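# Place the base on the conveyor, open side up

## Task

Put the base down on the conveyor belt with its open side facing upward.

## Robot and tools

Robot: two arms, left_arm (mounted near scene y = +0.360 m) and right_arm (near y = -0.299 m), each ending in a five-finger hand. The right arm has a right hand; the left arm has its mirror, a left hand. Scene frame: origin at table-top height, midway between the arms; +x points out over the table, +z up, and left_arm sits on the +y side. Image left and right do not match arm names. Fixed obstacles: a post behind the arms and a camera stand between them, just behind the bases. Loose objects may occasionally get a brief push.

Hand point: a point 0.05 m in front of the palm, 0.15 m out from the wrist face. Its +z runs along the straight fingers, +y comes out of the palm, and +x goes across the palm away from the thumb on the right hand (toward the thumb on the left hand). Straight fingertips reach about 0.06-0.07 m past the point along +z and lie 0.06 m behind it along -y. A wrist bracket on the little-finger side can also strike things.

Row layout (used by execute_actions and move): 28 numbers, each in [-1, 1], always for both arms. Order: left_arm dx, dy, dz, rx, ry, rz; left hand little, ring, middle, index, thumb_bend, thumb_turn, force_limit, speed; then the same 14 for right_arm and its hand. The six pose numbers are offsets, not poses. They count from that arm's current Hand target and run along that Hand target's own axes. 1.0 equals 0.6 m for dx-dz and 180 degrees for rx-rz, and rx, ry, rz form one rotation vector. All zeros asks nothing new of that arm. Hand numbers are absolute targets: -1 open or straight, +1 curled or closed; thumb_turn -1 puts the thumb beside the palm, +1 puts it opposite the fingers. force_limit maps -1..+1 linearly to roughly 0..10 N (0..15 N for the two thumb motors). speed rises from near zero at -1 to full at +0.48 and stays full above that. To keep a hand unchanged, resend the eight hand numbers you last sent it; if nothing has been sent yet, send its hand_measured six values plus hand_force_limit and hand_speed.

execute_actions(actions, cameras): actions is a list of actions; each action is a table of up to 15 rows, one per 1/30 s control step, and a short table repeats its final row to step 15. Every row in an action counts from the Hand target at the start of that action, so repeating the same offset keeps moving further. Images come back only with an empty actions list or when cameras names them (["all"], [] or a list of names).

move(target, speed, blend, blocking, cameras): target is one 28-number row or a list of up to 15 rows; every row's offsets are measured from the same starting Hand targets, not from the previous row. The hand drives in a straight line; speed is m/s from 0.002 to 4.3 (default 0.25), one value or one per target; blend in metres rounds corners (0 means stop at each). Paths are capped at 10 s and do not avoid obstacles or the other arm. blocking=false returns after about 0.5 s while the move continues. The result adds a move: line such as done, off_target, moving, held or fault, plus limits=paced (pose clipped) or limits=held (steps withheld).

wait(seconds 0-3600) lets time pass; stop brakes a running move; zoom_image(camera, region [x0, y0, x1, y1] in pixels, at most 504 by 504) enlarges part of a camera's newest image; show_instructions shows the reference pages; finished_scene ends the scene for good, so call it only once the base rests correctly with no help from the robot.

Cameras: cam_head_left, cam_head_right, cam_high, cam_low, cam_left_wrist, cam_right_wrist, all 896x504.

Result lines: end_effector_position (m) and end_effector_quat_wxyz in the scene frame; Hand target (your last command after clipping, the base for the next offsets); joint positions, velocities and torques; and, per hand, hand_measured, hand_stopped_by (moving, target, force, stalled, fault), hand_load_n (positive when the finger is pushed open), hand_force_limit, hand_speed. A grip that has been lost shows up as hand_load_n falling to about 0.

Behaviour to expect: arms track loosely and often settle 1-3 cm (sometimes 5 cm) short, usually low; the next execute_actions call re-requests the target, or send the remaining gap as an offset. Commanded orientation is clipped to 40 degrees from the current one each step. With the thumb turned in front, a hand can wrap an object about 0.035-0.065 m thick; thumb tip to index pad can pinch light objects up to about 0.08 m. For a soft grip, close with speed at -0.94 or lower. To squeeze harder, raise force_limit and send a more-closed target; to release, send a target more open than hand_measured.

Avoid: dropping the part even slightly, releasing it while it moves, fast contacts, hard hits on fixed or heavy items, pressing past contact, forcing fingers, knocking anything out of the work area, and any contact between the two hands or arms. To end a push, command the target back beyond the hand point. Sustained holds, stretched arms and pushing raise motor heat: MOTOR HOT appears at 85 °C, and at 100 °C that arm goes limp for 30-60 s.

Each tool is called after "Request:" in YAML: its name, and indented under it one key for each argument.

Reference images:

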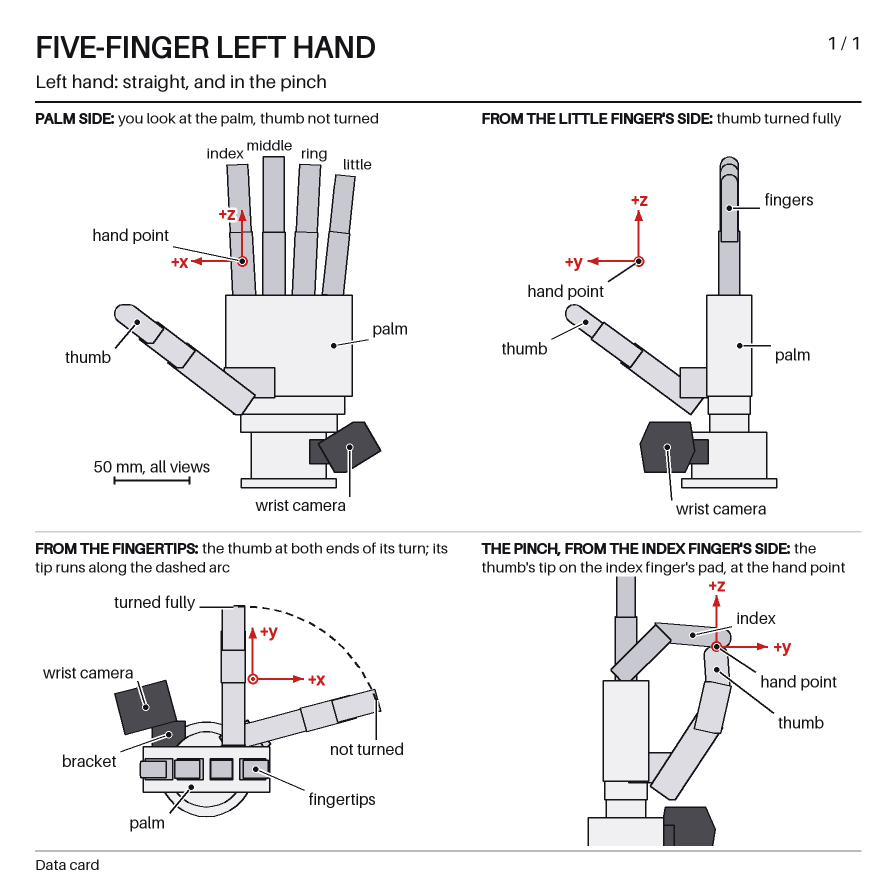

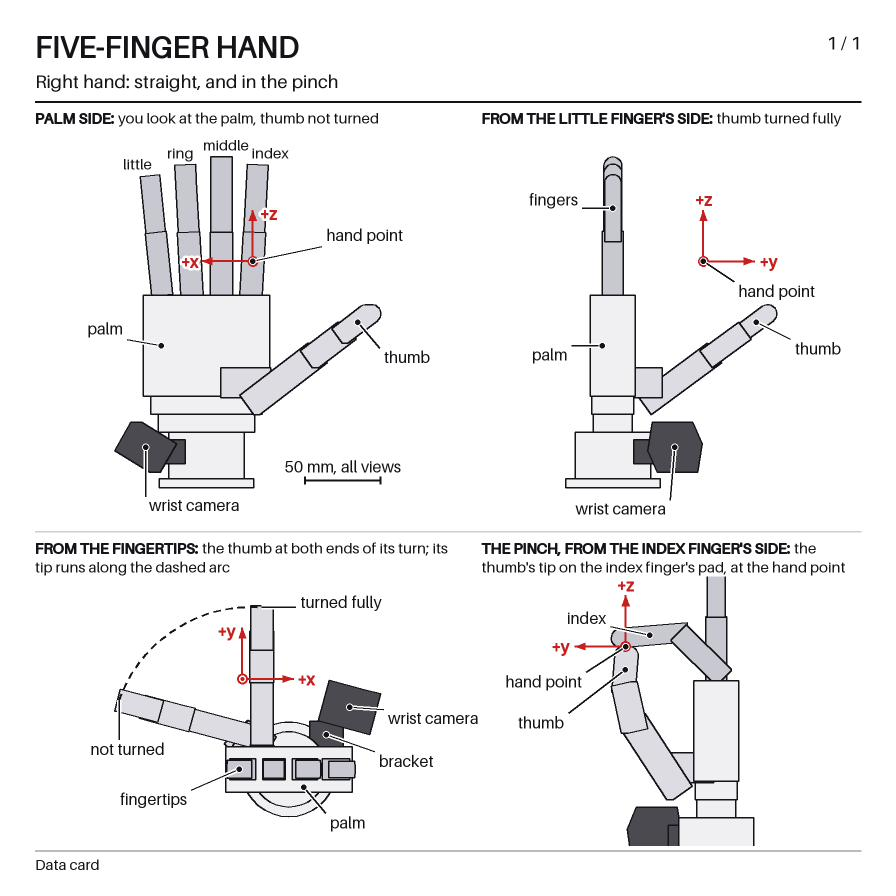

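## Session

Request:
execute_actions:
  actions: []

Scene clock: 0.00 s.
left_arm: end_effector_position=(+0.3945, +0.0862, +0.1463) hand_measured=(-1.000, -1.000, -1.000, -1.000, -1.000, -1.000) hand_load_n=(+0.0, +0.0, +0.0, +0.0, +0.0, +0.0) hand_stopped_by=(target, target, target, target, target, target) hand_force_limit=0.00 hand_speed=-0.80 end_effector_quat_wxyz=(-0.064, +0.859, -0.507, +0.031) | right_arm: end_effector_position=(+0.2509, -0.3758, +0.2086) hand_measured=(-1.000, -1.000, -1.000, -1.000, -1.000, -1.000) hand_load_n=(+0.0, +0.5, +0.0, +0.0, +0.0, +0.0) hand_stopped_by=(target, target, target, target, target, target) hand_force_limit=0.00 hand_speed=-0.80 end_effector_quat_wxyz=(+0.030, +0.873, -0.170, +0.457)
Joint positions: left_arm=[-0.523 1.583 1.364 -1.286 -0.127 -1.017] | right_arm=[0.155 0.402 0.539 -0.788 0.284 -1.235]
Joint velocities: within noise
Joint torques (N m): no reading
Heat: left arm: hottest waist 24 °C; right arm: hottest waist 24 °C.
Hand target: left_arm +0.4091, +0.0833, +0.1650; -0.068, +0.862, -0.499, +0.058 | right_arm +0.2572, -0.3785, +0.2279; +0.032, +0.863, -0.173, +0.473

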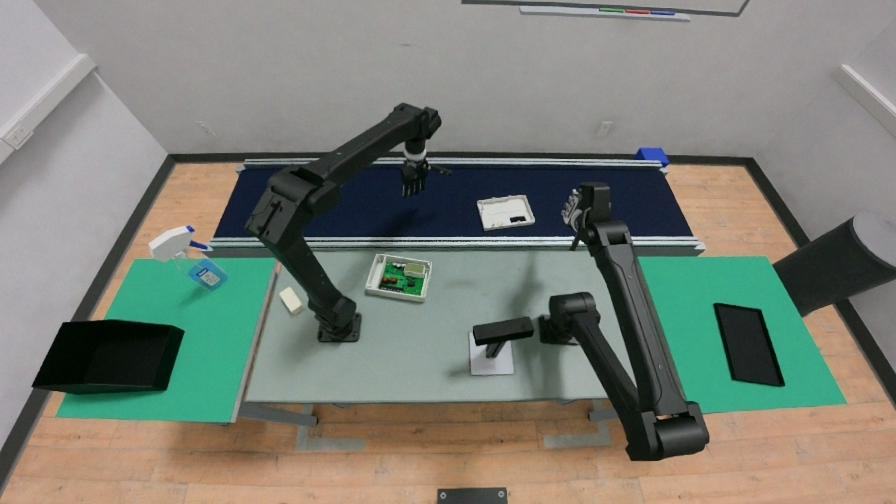

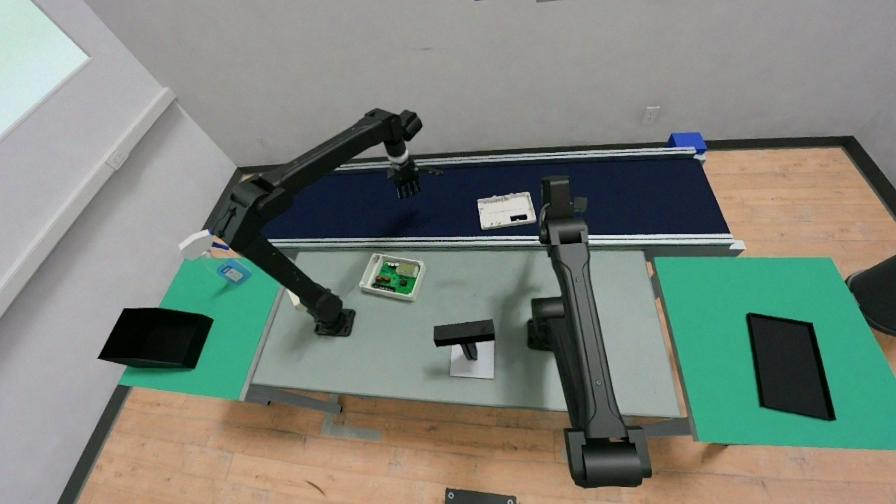

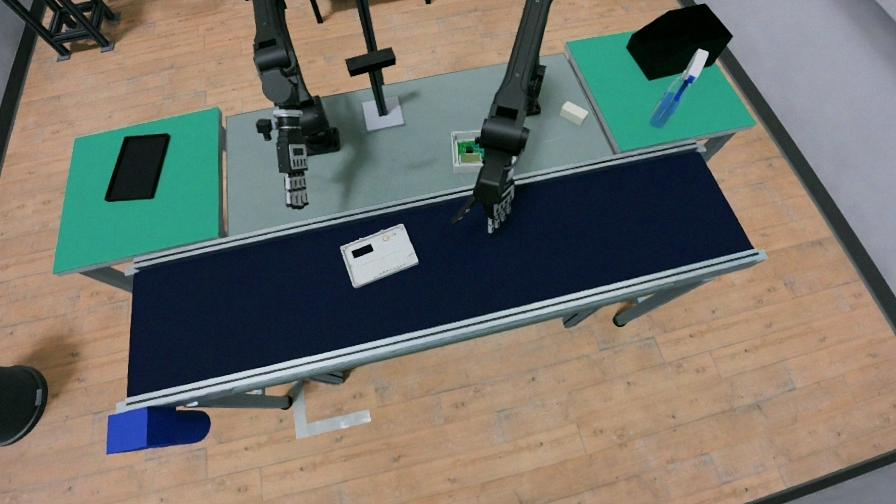

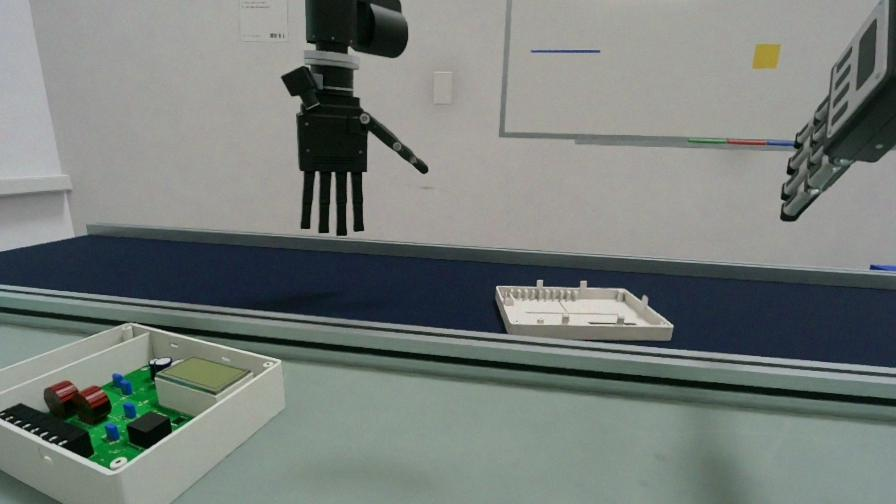

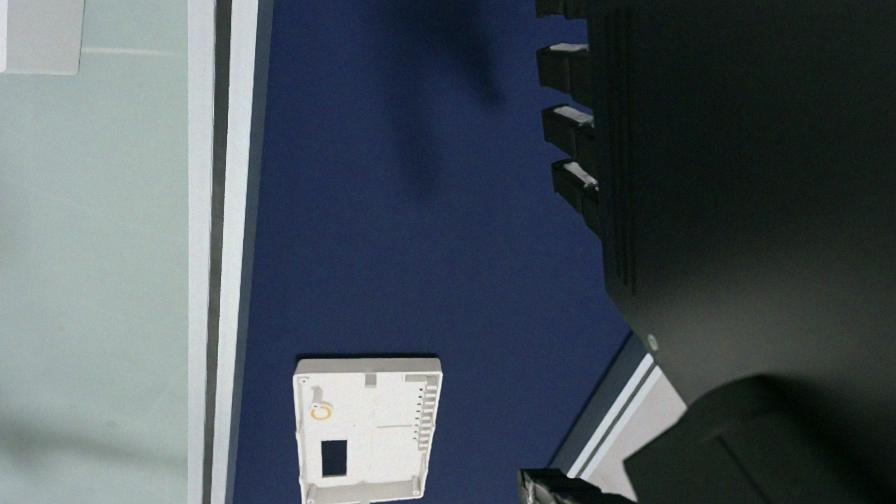

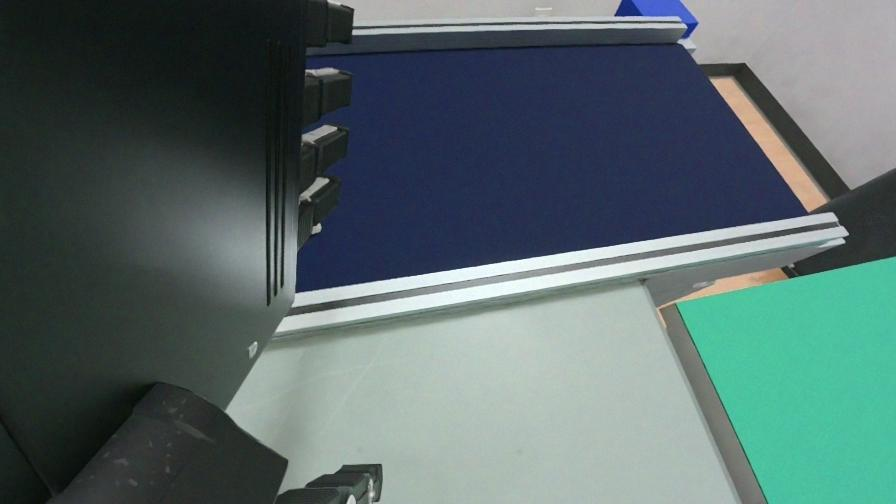

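Request:
zoom_image:
  camera: "cam_head_left"
  region: [340, 230, 460, 320]

Request:
zoom_image:
  camera: "cam_low"
  region: [0, 280, 400, 504]

Request:
zoom_image:
  camera: "cam_high"
  region: [400, 80, 620, 220]

Request:
zoom_image:
  camera: "cam_head_right"
  region: [300, 140, 600, 320]

Scaled by 4.200 from the camera's image (finer frame: 1280x720).

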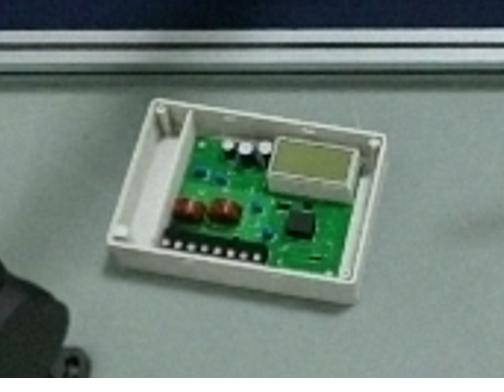

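Scaled by 1.260 from the camera's image (finer frame: 1280x720).

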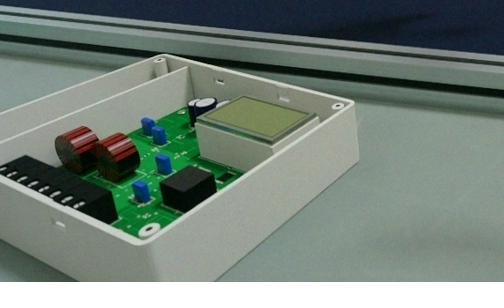

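Scaled by 2.291 from the camera's image (finer frame: 1280x720).

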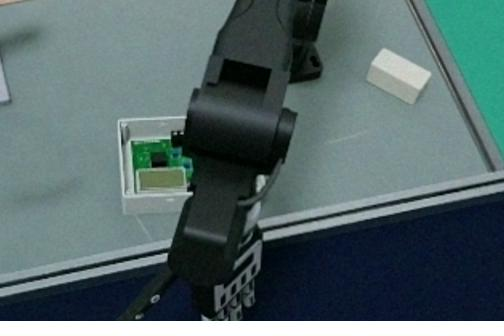

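Scaled by 1.680 from the camera's image (finer frame: 1280x720).

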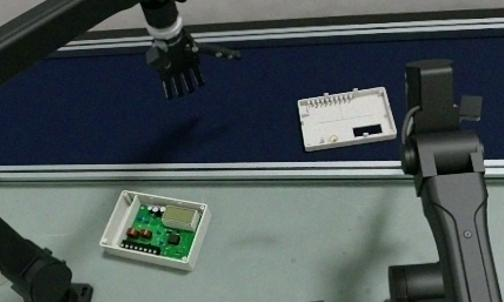

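Request:
move:
  target:
    - [-0.5034,-0.4148,-0.2221,0,0,0,-1,-1,-1,-1,-1,-1,0,-0.8,-0.0252,-0.4257,-0.1112,0.18,-0.153,0.075,-1,-1,0,0,-0.2,1,0,-0.3]
  speed: 0.2
  cameras: ["cam_head_left","cam_low"]

Scene clock: 92.03 s.
left_arm: end_effector_position=(+0.4397, +0.4536, +0.3101) hand_measured=(-1.000, -1.000, -1.000, -1.000, -1.000, -1.000) hand_load_n=(+0.0, +0.0, +0.0, +0.0, +0.0, +0.0) hand_stopped_by=(target, target, target, target, target, target) hand_force_limit=0.00 hand_speed=-0.80 end_effector_quat_wxyz=(-0.047, +0.868, -0.492, +0.042) | right_arm: end_effector_position=(+0.2640, -0.1351, +0.2401) hand_measured=(-1.000, -1.000, +0.000, +0.000, -0.200, +1.000) hand_load_n=(+0.0, +0.0, +0.0, +0.0, +0.0, +0.0) hand_stopped_by=(target, target, target, target, target, target) hand_force_limit=0.00 hand_speed=-0.30 end_effector_quat_wxyz=(-0.272, +0.916, -0.144, +0.257)
Joint positions: left_arm=[0.299 1.577 1.783 -1.649 -0.003 -0.234] | right_arm=[0.614 0.762 0.854 -0.898 -0.073 -0.678]
Joint torques (N m): left_arm=[-1.9 -13.16 13.26 0.31 0.03 0.19] | right_arm=[1.67 0.38 14.34 2.48 -0.07 -0.04]
Heat: left arm: hottest elbow 32 °C; right arm: hottest elbow 36 °C.
Hand target: left_arm +0.4491, +0.4604, +0.3296; -0.068, +0.862, -0.499, +0.058 | right_arm +0.2799, -0.1202, +0.2799; -0.304, +0.898, -0.136, +0.287
Off the commanded pose: left_arm 0.023 m, 3 deg | right_arm 0.045 m, 5 deg.
move: off_target (left_arm, right_arm)

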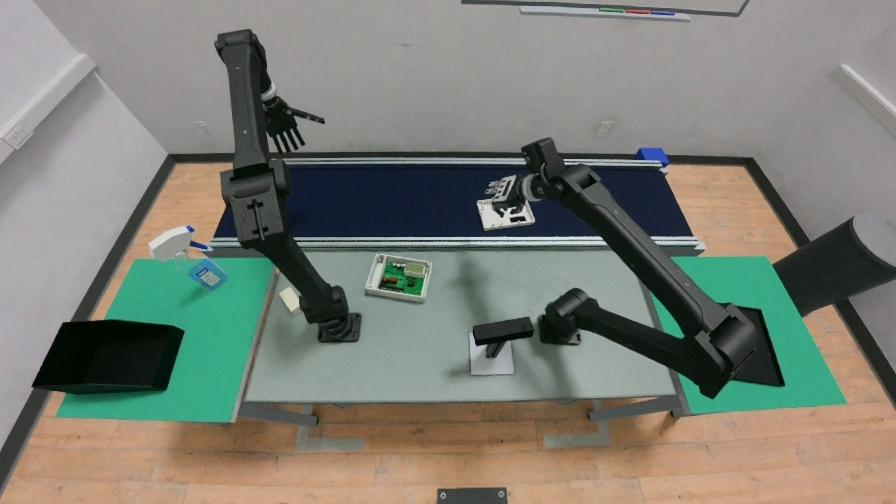

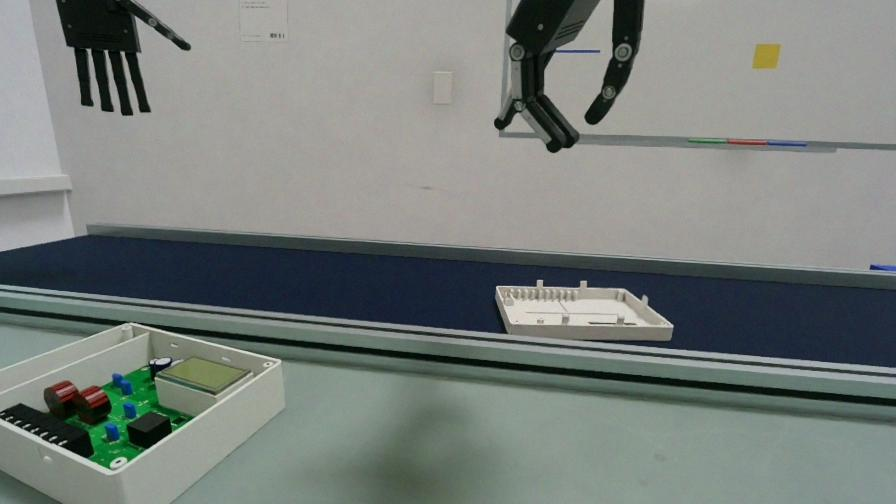

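Request:
move:
  target: [0,0,0,0,0,0,-1,-1,-1,-1,-1,-1,0,-0.8,-0.3678,-0.1263,0.0303,0.1788,-0.1526,0.0746,-1,-1,0,0,-0.2,1,0,-0.3]
  speed: 0.15
  cameras: ["all"]

Scene clock: 102.10 s.
left_arm: end_effector_position=(+0.4397, +0.4536, +0.3101) hand_measured=(-1.000, -1.000, -1.000, -1.000, -1.000, -1.000) hand_load_n=(+0.0, +0.0, +0.0, +0.0, +0.0, +0.0) hand_stopped_by=(target, target, target, target, target, target) hand_force_limit=0.00 hand_speed=-0.80 end_effector_quat_wxyz=(-0.047, +0.868, -0.492, +0.042) | right_arm: end_effector_position=(+0.1207, +0.0350, +0.2147) hand_measured=(-1.000, -1.000, +0.000, +0.000, -0.200, +1.000) hand_load_n=(+0.0, +0.0, +0.0, +0.0, +0.0, +0.0) hand_stopped_by=(target, target, target, target, target, target) hand_force_limit=0.00 hand_speed=-0.30 end_effector_quat_wxyz=(-0.581, +0.808, -0.086, +0.056)
Joint positions: left_arm=[0.299 1.577 1.783 -1.649 -0.003 -0.234] | right_arm=[1.006 0.639 0.493 -0.208 -0.4 -0.134]
Joint torques (N m): left_arm=[-1.9 -13.16 13.27 0.29 0.03 0.19] | right_arm=[1.61 1.26 9.14 3 -0.01 -0.04]
Heat: left arm: hottest elbow 34 °C; right arm: hottest elbow 37 °C.
Hand target: left_arm +0.4491, +0.4604, +0.3296; -0.068, +0.862, -0.499, +0.058 | right_arm +0.1199, +0.0397, +0.2200; -0.592, +0.800, -0.079, +0.058
Off the commanded pose: left_arm 0.023 m, 3 deg | right_arm 0.007 m, 2 deg.
move: done
cam_left_wrist: T_world_to_cam=[[0.96132, 0.24034, 0.13453, -0.57249], [0.15355, -0.87315, 0.46264, 0.19025], [0.22865, -0.42409, -0.87628, 0.48368]] pos_world=[0.41053, 0.50883, 0.41284]
cam_right_wrist: T_world_to_cam=[[0.17645, -0.38616, -0.9054, 0.18646], [-0.94646, -0.31919, -0.04831, 0.14306], [-0.27033, 0.86545, -0.4218, 0.21263]] pos_world=[0.15998, -0.06636, 0.26542]

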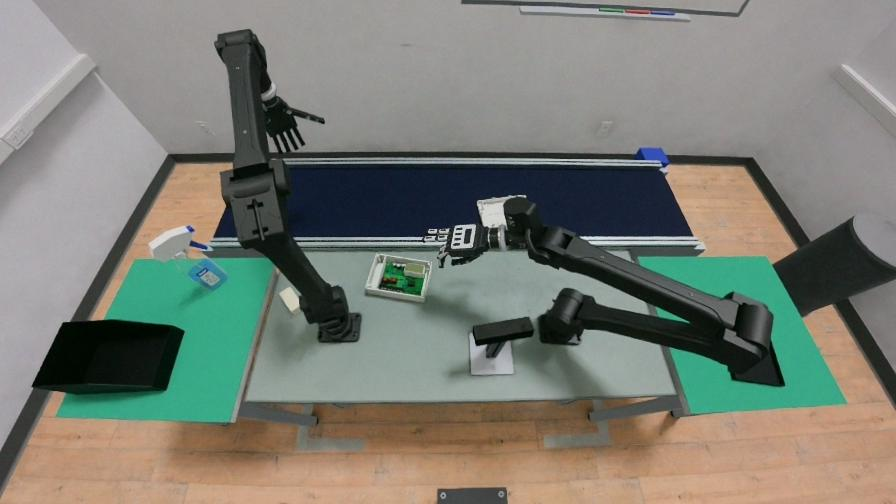

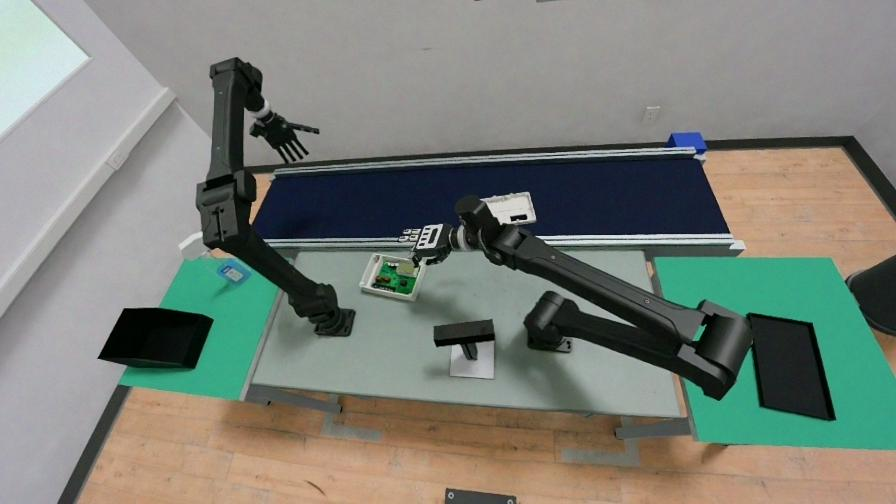

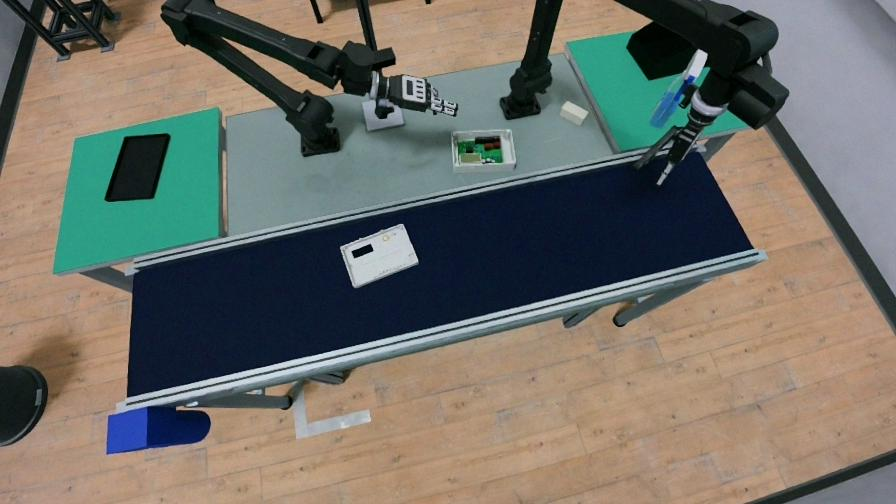

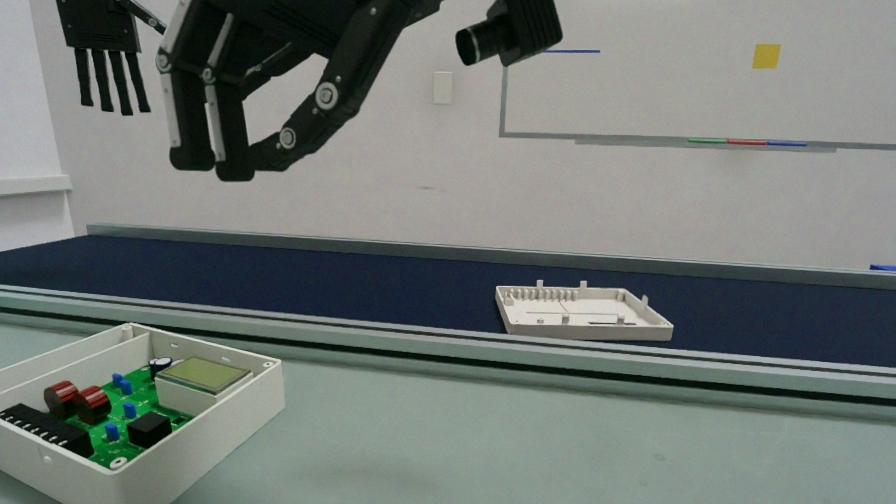

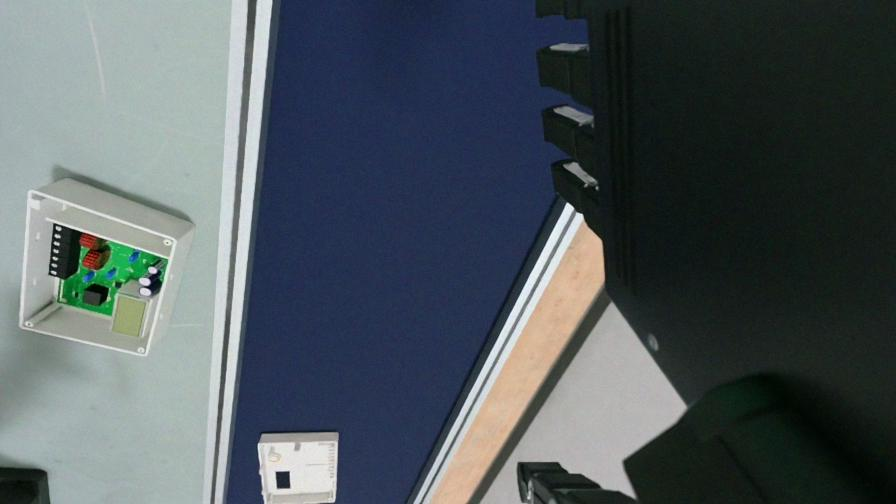

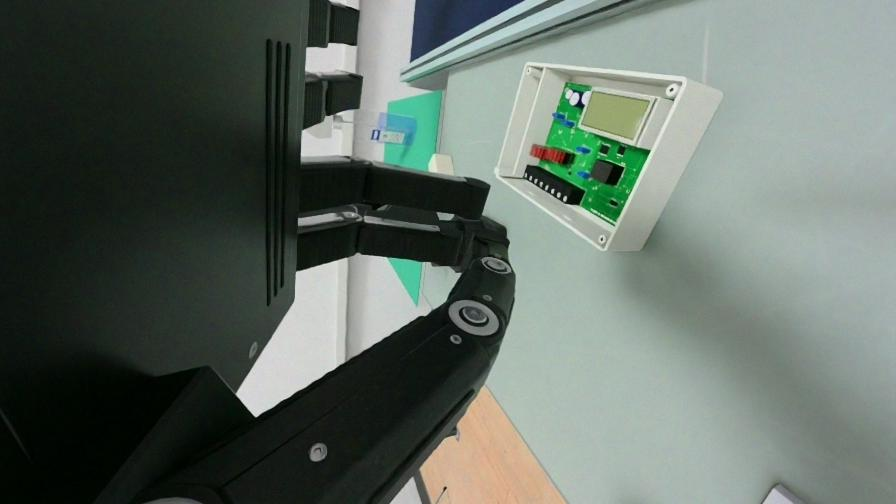

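Request:
zoom_image:
  camera: "cam_right_wrist"
  region: [440, 40, 740, 270]

Request:
zoom_image:
  camera: "cam_low"
  region: [140, 0, 440, 200]

Scaled by 1.680 from the camera's image (finer frame: 1280x720).

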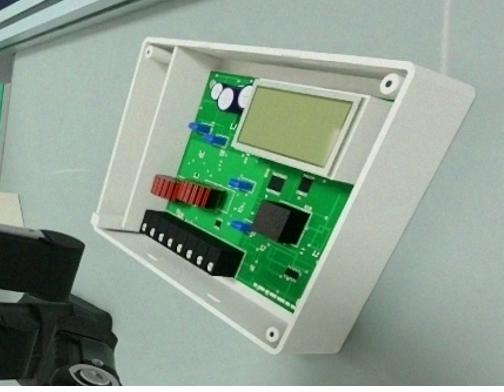

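Scaled by 1.680 from the camera's image (finer frame: 1280x720).

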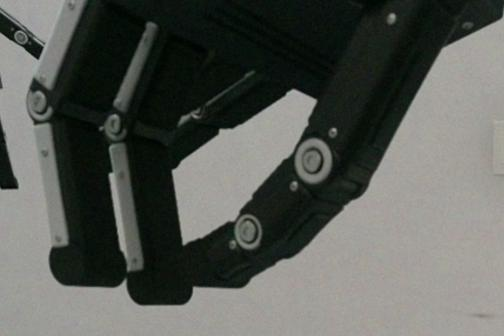

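Request:
zoom_image:
  camera: "cam_right_wrist"
  region: [580, 60, 740, 160]

Request:
zoom_image:
  camera: "cam_right_wrist"
  region: [560, 160, 720, 260]

Scaled by 3.150 from the camera's image (finer frame: 1280x720).

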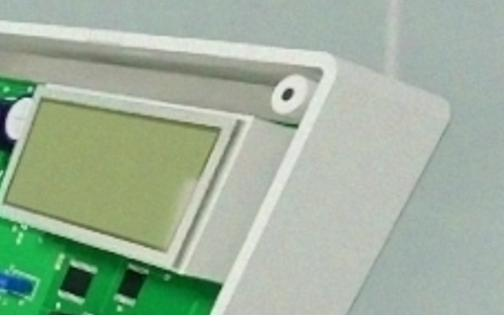

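Scaled by 3.150 from the camera's image (finer frame: 1280x720).

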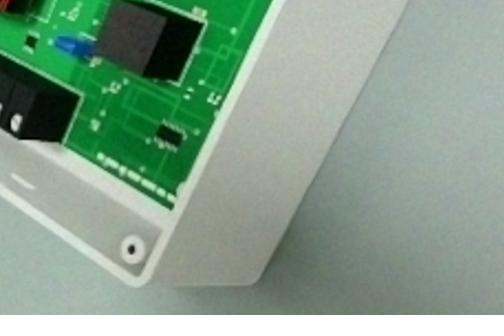

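Request:
move:
  target: [0,0,0,0,0,0,-1,-1,-1,-1,-1,-1,0,-0.8,0.0248,0.12,0.1492,0.0499,-0.0122,-0.003,-1,-1,0.05,0.05,-0.4,1,0,-0.3]
  speed: 0.12
  cameras: ["cam_head_left","cam_head_right","cam_low","cam_right_wrist"]

Scene clock: 146.20 s.
left_arm: end_effector_position=(+0.4397, +0.4536, +0.3101) hand_measured=(-1.000, -1.000, -1.000, -1.000, -1.000, -1.000) hand_load_n=(+0.0, +0.0, +0.0, +0.0, +0.0, -0.5) hand_stopped_by=(target, target, target, target, target, target) hand_force_limit=0.00 hand_speed=-0.80 end_effector_quat_wxyz=(-0.047, +0.868, -0.492, +0.042) | right_arm: end_effector_position=(+0.1511, +0.0962, +0.1193) hand_measured=(-1.000, -1.000, +0.050, +0.050, -0.400, +1.000) hand_load_n=(+0.0, +0.0, +0.0, +0.0, +0.0, +0.0) hand_stopped_by=(target, target, target, target, target, target) hand_force_limit=0.00 hand_speed=-0.30 end_effector_quat_wxyz=(-0.643, +0.761, -0.069, +0.053)
Joint positions: left_arm=[0.299 1.577 1.783 -1.649 -0.003 -0.234] | right_arm=[1.006 1.161 0.321 0.654 -0.446 -0.072]
Joint torques (N m): left_arm=[-1.96 -13.1 13.27 0.29 0.03 0.19] | right_arm=[1.55 -1.73 6.42 3.06 -0.18 -0.04]
Heat: left arm: hottest elbow 38 °C; right arm: hottest elbow 31 °C.
Hand target: left_arm +0.4491, +0.4604, +0.3296; -0.068, +0.862, -0.499, +0.058 | right_arm +0.1470, +0.1001, +0.1249; -0.654, +0.753, -0.060, +0.051
Off the commanded pose: left_arm 0.023 m, 3 deg | right_arm 0.008 m, 2 deg.
move: done
cam_right_wrist: T_world_to_cam=[[0.21382, -0.23641, -0.94783, 0.10341], [-0.93416, -0.33324, -0.12762, 0.19578], [-0.28569, 0.91272, -0.2921, 0.11]] pos_world=[0.19221, -0.01071, 0.15514]

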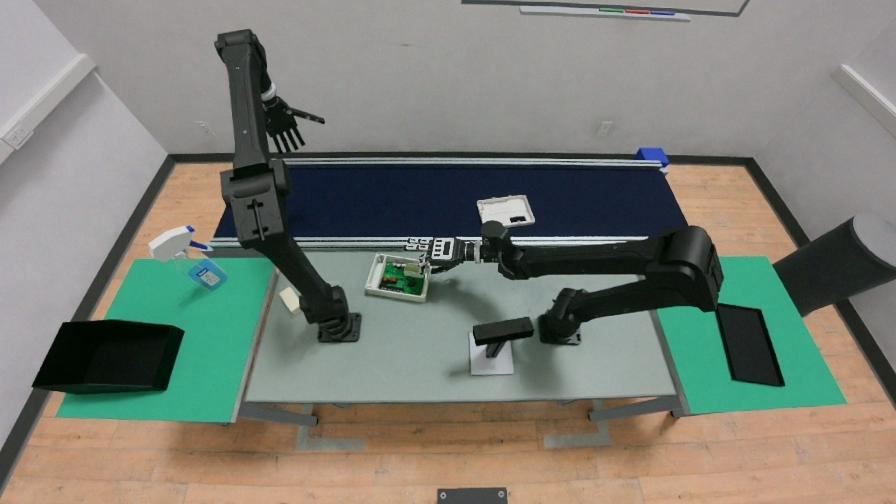

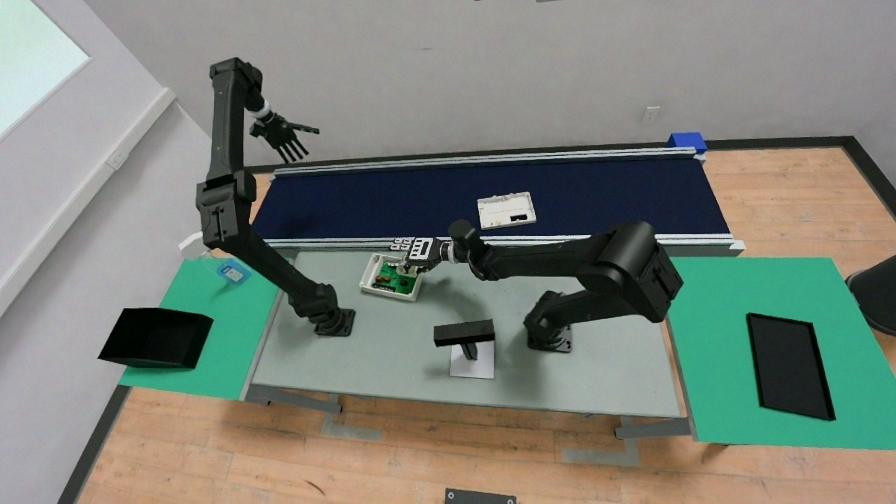

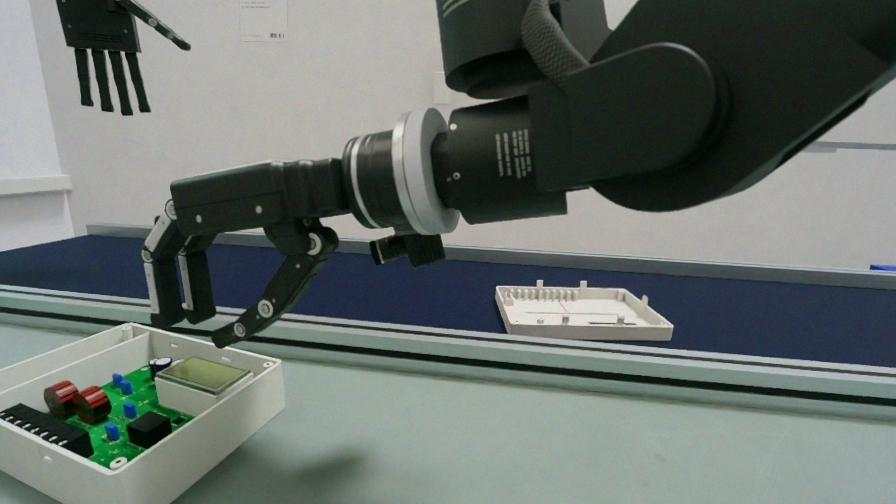

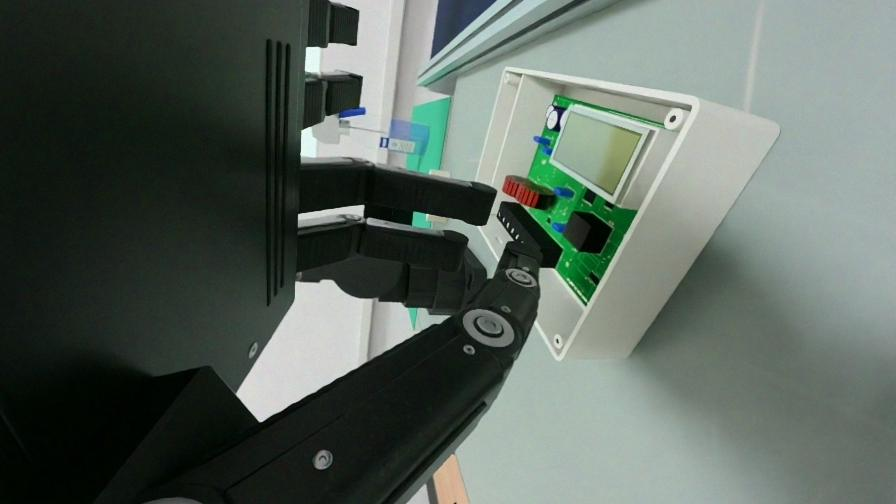

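Request:
zoom_image:
  camera: "cam_right_wrist"
  region: [490, 80, 790, 370]

Request:
zoom_image:
  camera: "cam_low"
  region: [80, 180, 380, 470]

Request:
zoom_image:
  camera: "cam_head_left"
  region: [350, 220, 500, 320]

Scaled by 1.680 from the camera's image (finer frame: 1280x720).

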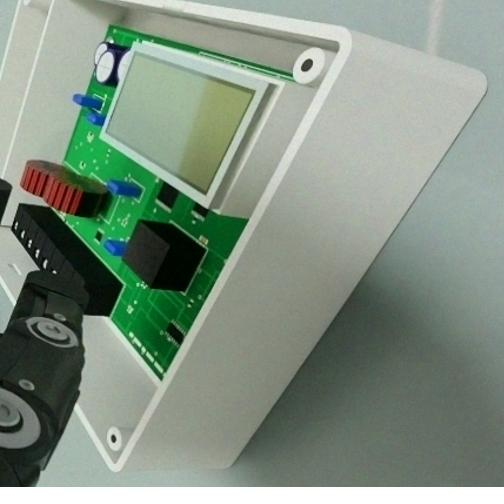

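Scaled by 1.680 from the camera's image (finer frame: 1280x720).

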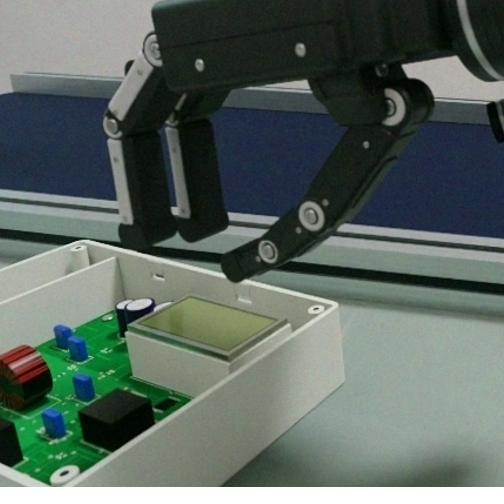

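Scaled by 3.360 from the camera's image (finer frame: 1280x720).

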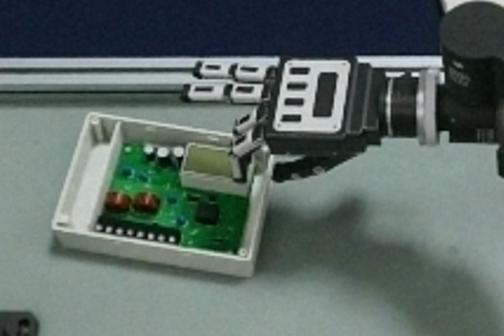

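Request:
move:
  target: [0,0,0,0,0,0,-1,-1,-1,-1,-1,-1,0,-0.8,-0.0152,0.0731,0.0106,0,0,0,-1,-1,0.05,0.05,-0.4,1,0,-0.3]
  speed: 0.06
  cameras: ["cam_low","cam_right_wrist"]

Scene clock: 168.30 s.
left_arm: end_effector_position=(+0.4397, +0.4536, +0.3101) hand_measured=(-1.000, -1.000, -1.000, -1.000, -1.000, -1.000) hand_load_n=(+0.0, -0.5, +0.0, +0.0, +0.0, +0.0) hand_stopped_by=(target, target, target, target, target, target) hand_force_limit=0.00 hand_speed=-0.80 end_effector_quat_wxyz=(-0.047, +0.868, -0.492, +0.042) | right_arm: end_effector_position=(+0.1459, +0.0960, +0.0750) hand_measured=(-1.000, -1.000, +0.050, +0.050, -0.400, +1.000) hand_load_n=(+0.0, +0.0, +0.0, +0.0, +0.0, +0.0) hand_stopped_by=(target, target, target, target, target, target) hand_force_limit=0.00 hand_speed=-0.30 end_effector_quat_wxyz=(-0.643, +0.760, -0.071, +0.056)
Joint positions: left_arm=[0.299 1.577 1.783 -1.649 -0.003 -0.234] | right_arm=[1.026 1.359 0.266 0.91 -0.42 -0.068]
Joint torques (N m): left_arm=[-1.96 -13.16 13.27 0.29 0.03 0.19] | right_arm=[1.73 -2.49 4.78 3.06 0.02 -0.03]
Heat: left arm: hottest elbow 39 °C; right arm: hottest elbow 30 °C.
Hand target: left_arm +0.4491, +0.4604, +0.3296; -0.068, +0.862, -0.499, +0.058 | right_arm +0.1380, +0.1016, +0.0806; -0.654, +0.753, -0.060, +0.051
Off the commanded pose: left_arm 0.023 m, 3 deg | right_arm 0.011 m, 2 deg.
move: off_target (right_arm)
cam_right_wrist: T_world_to_cam=[[0.21343, -0.23725, -0.94771, 0.06253], [-0.93616, -0.32709, -0.12894, 0.185], [-0.2794, 0.91473, -0.29191, 0.09463]] pos_world=[0.18629, -0.01122, 0.11074]

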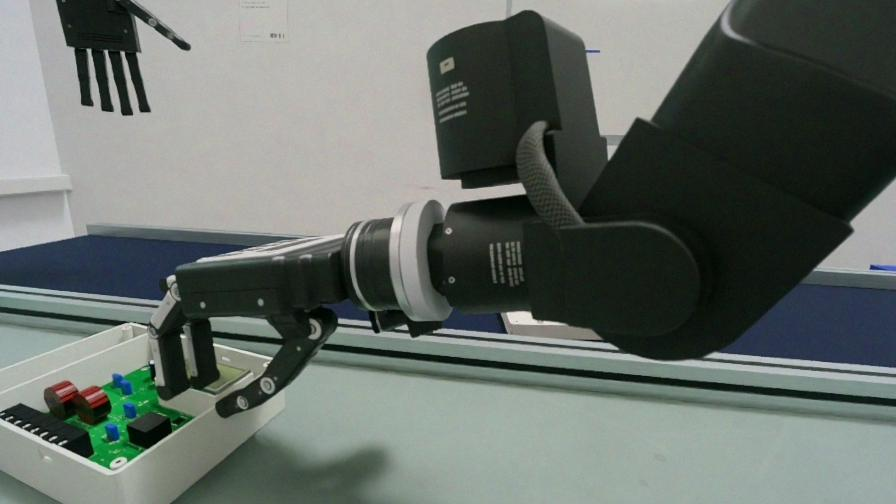

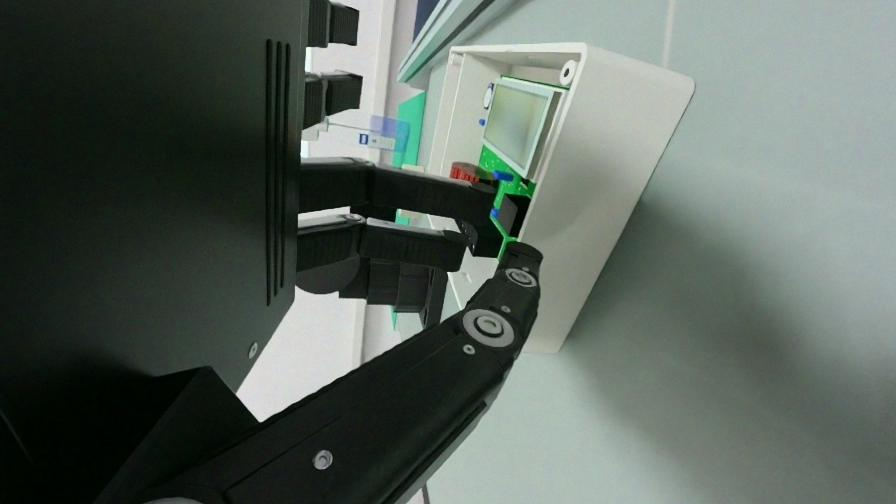

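Request:
zoom_image:
  camera: "cam_low"
  region: [100, 260, 360, 500]

Request:
zoom_image:
  camera: "cam_right_wrist"
  region: [420, 120, 620, 360]

Scaled by 1.938 from the camera's image (finer frame: 1280x720).

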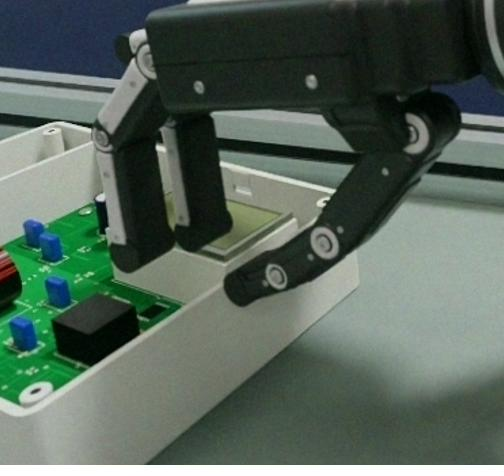

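Scaled by 2.100 from the camera's image (finer frame: 1280x720).

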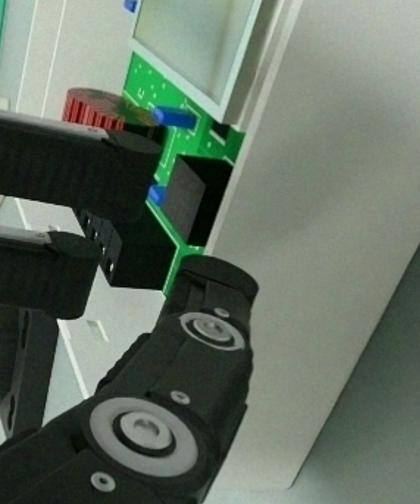

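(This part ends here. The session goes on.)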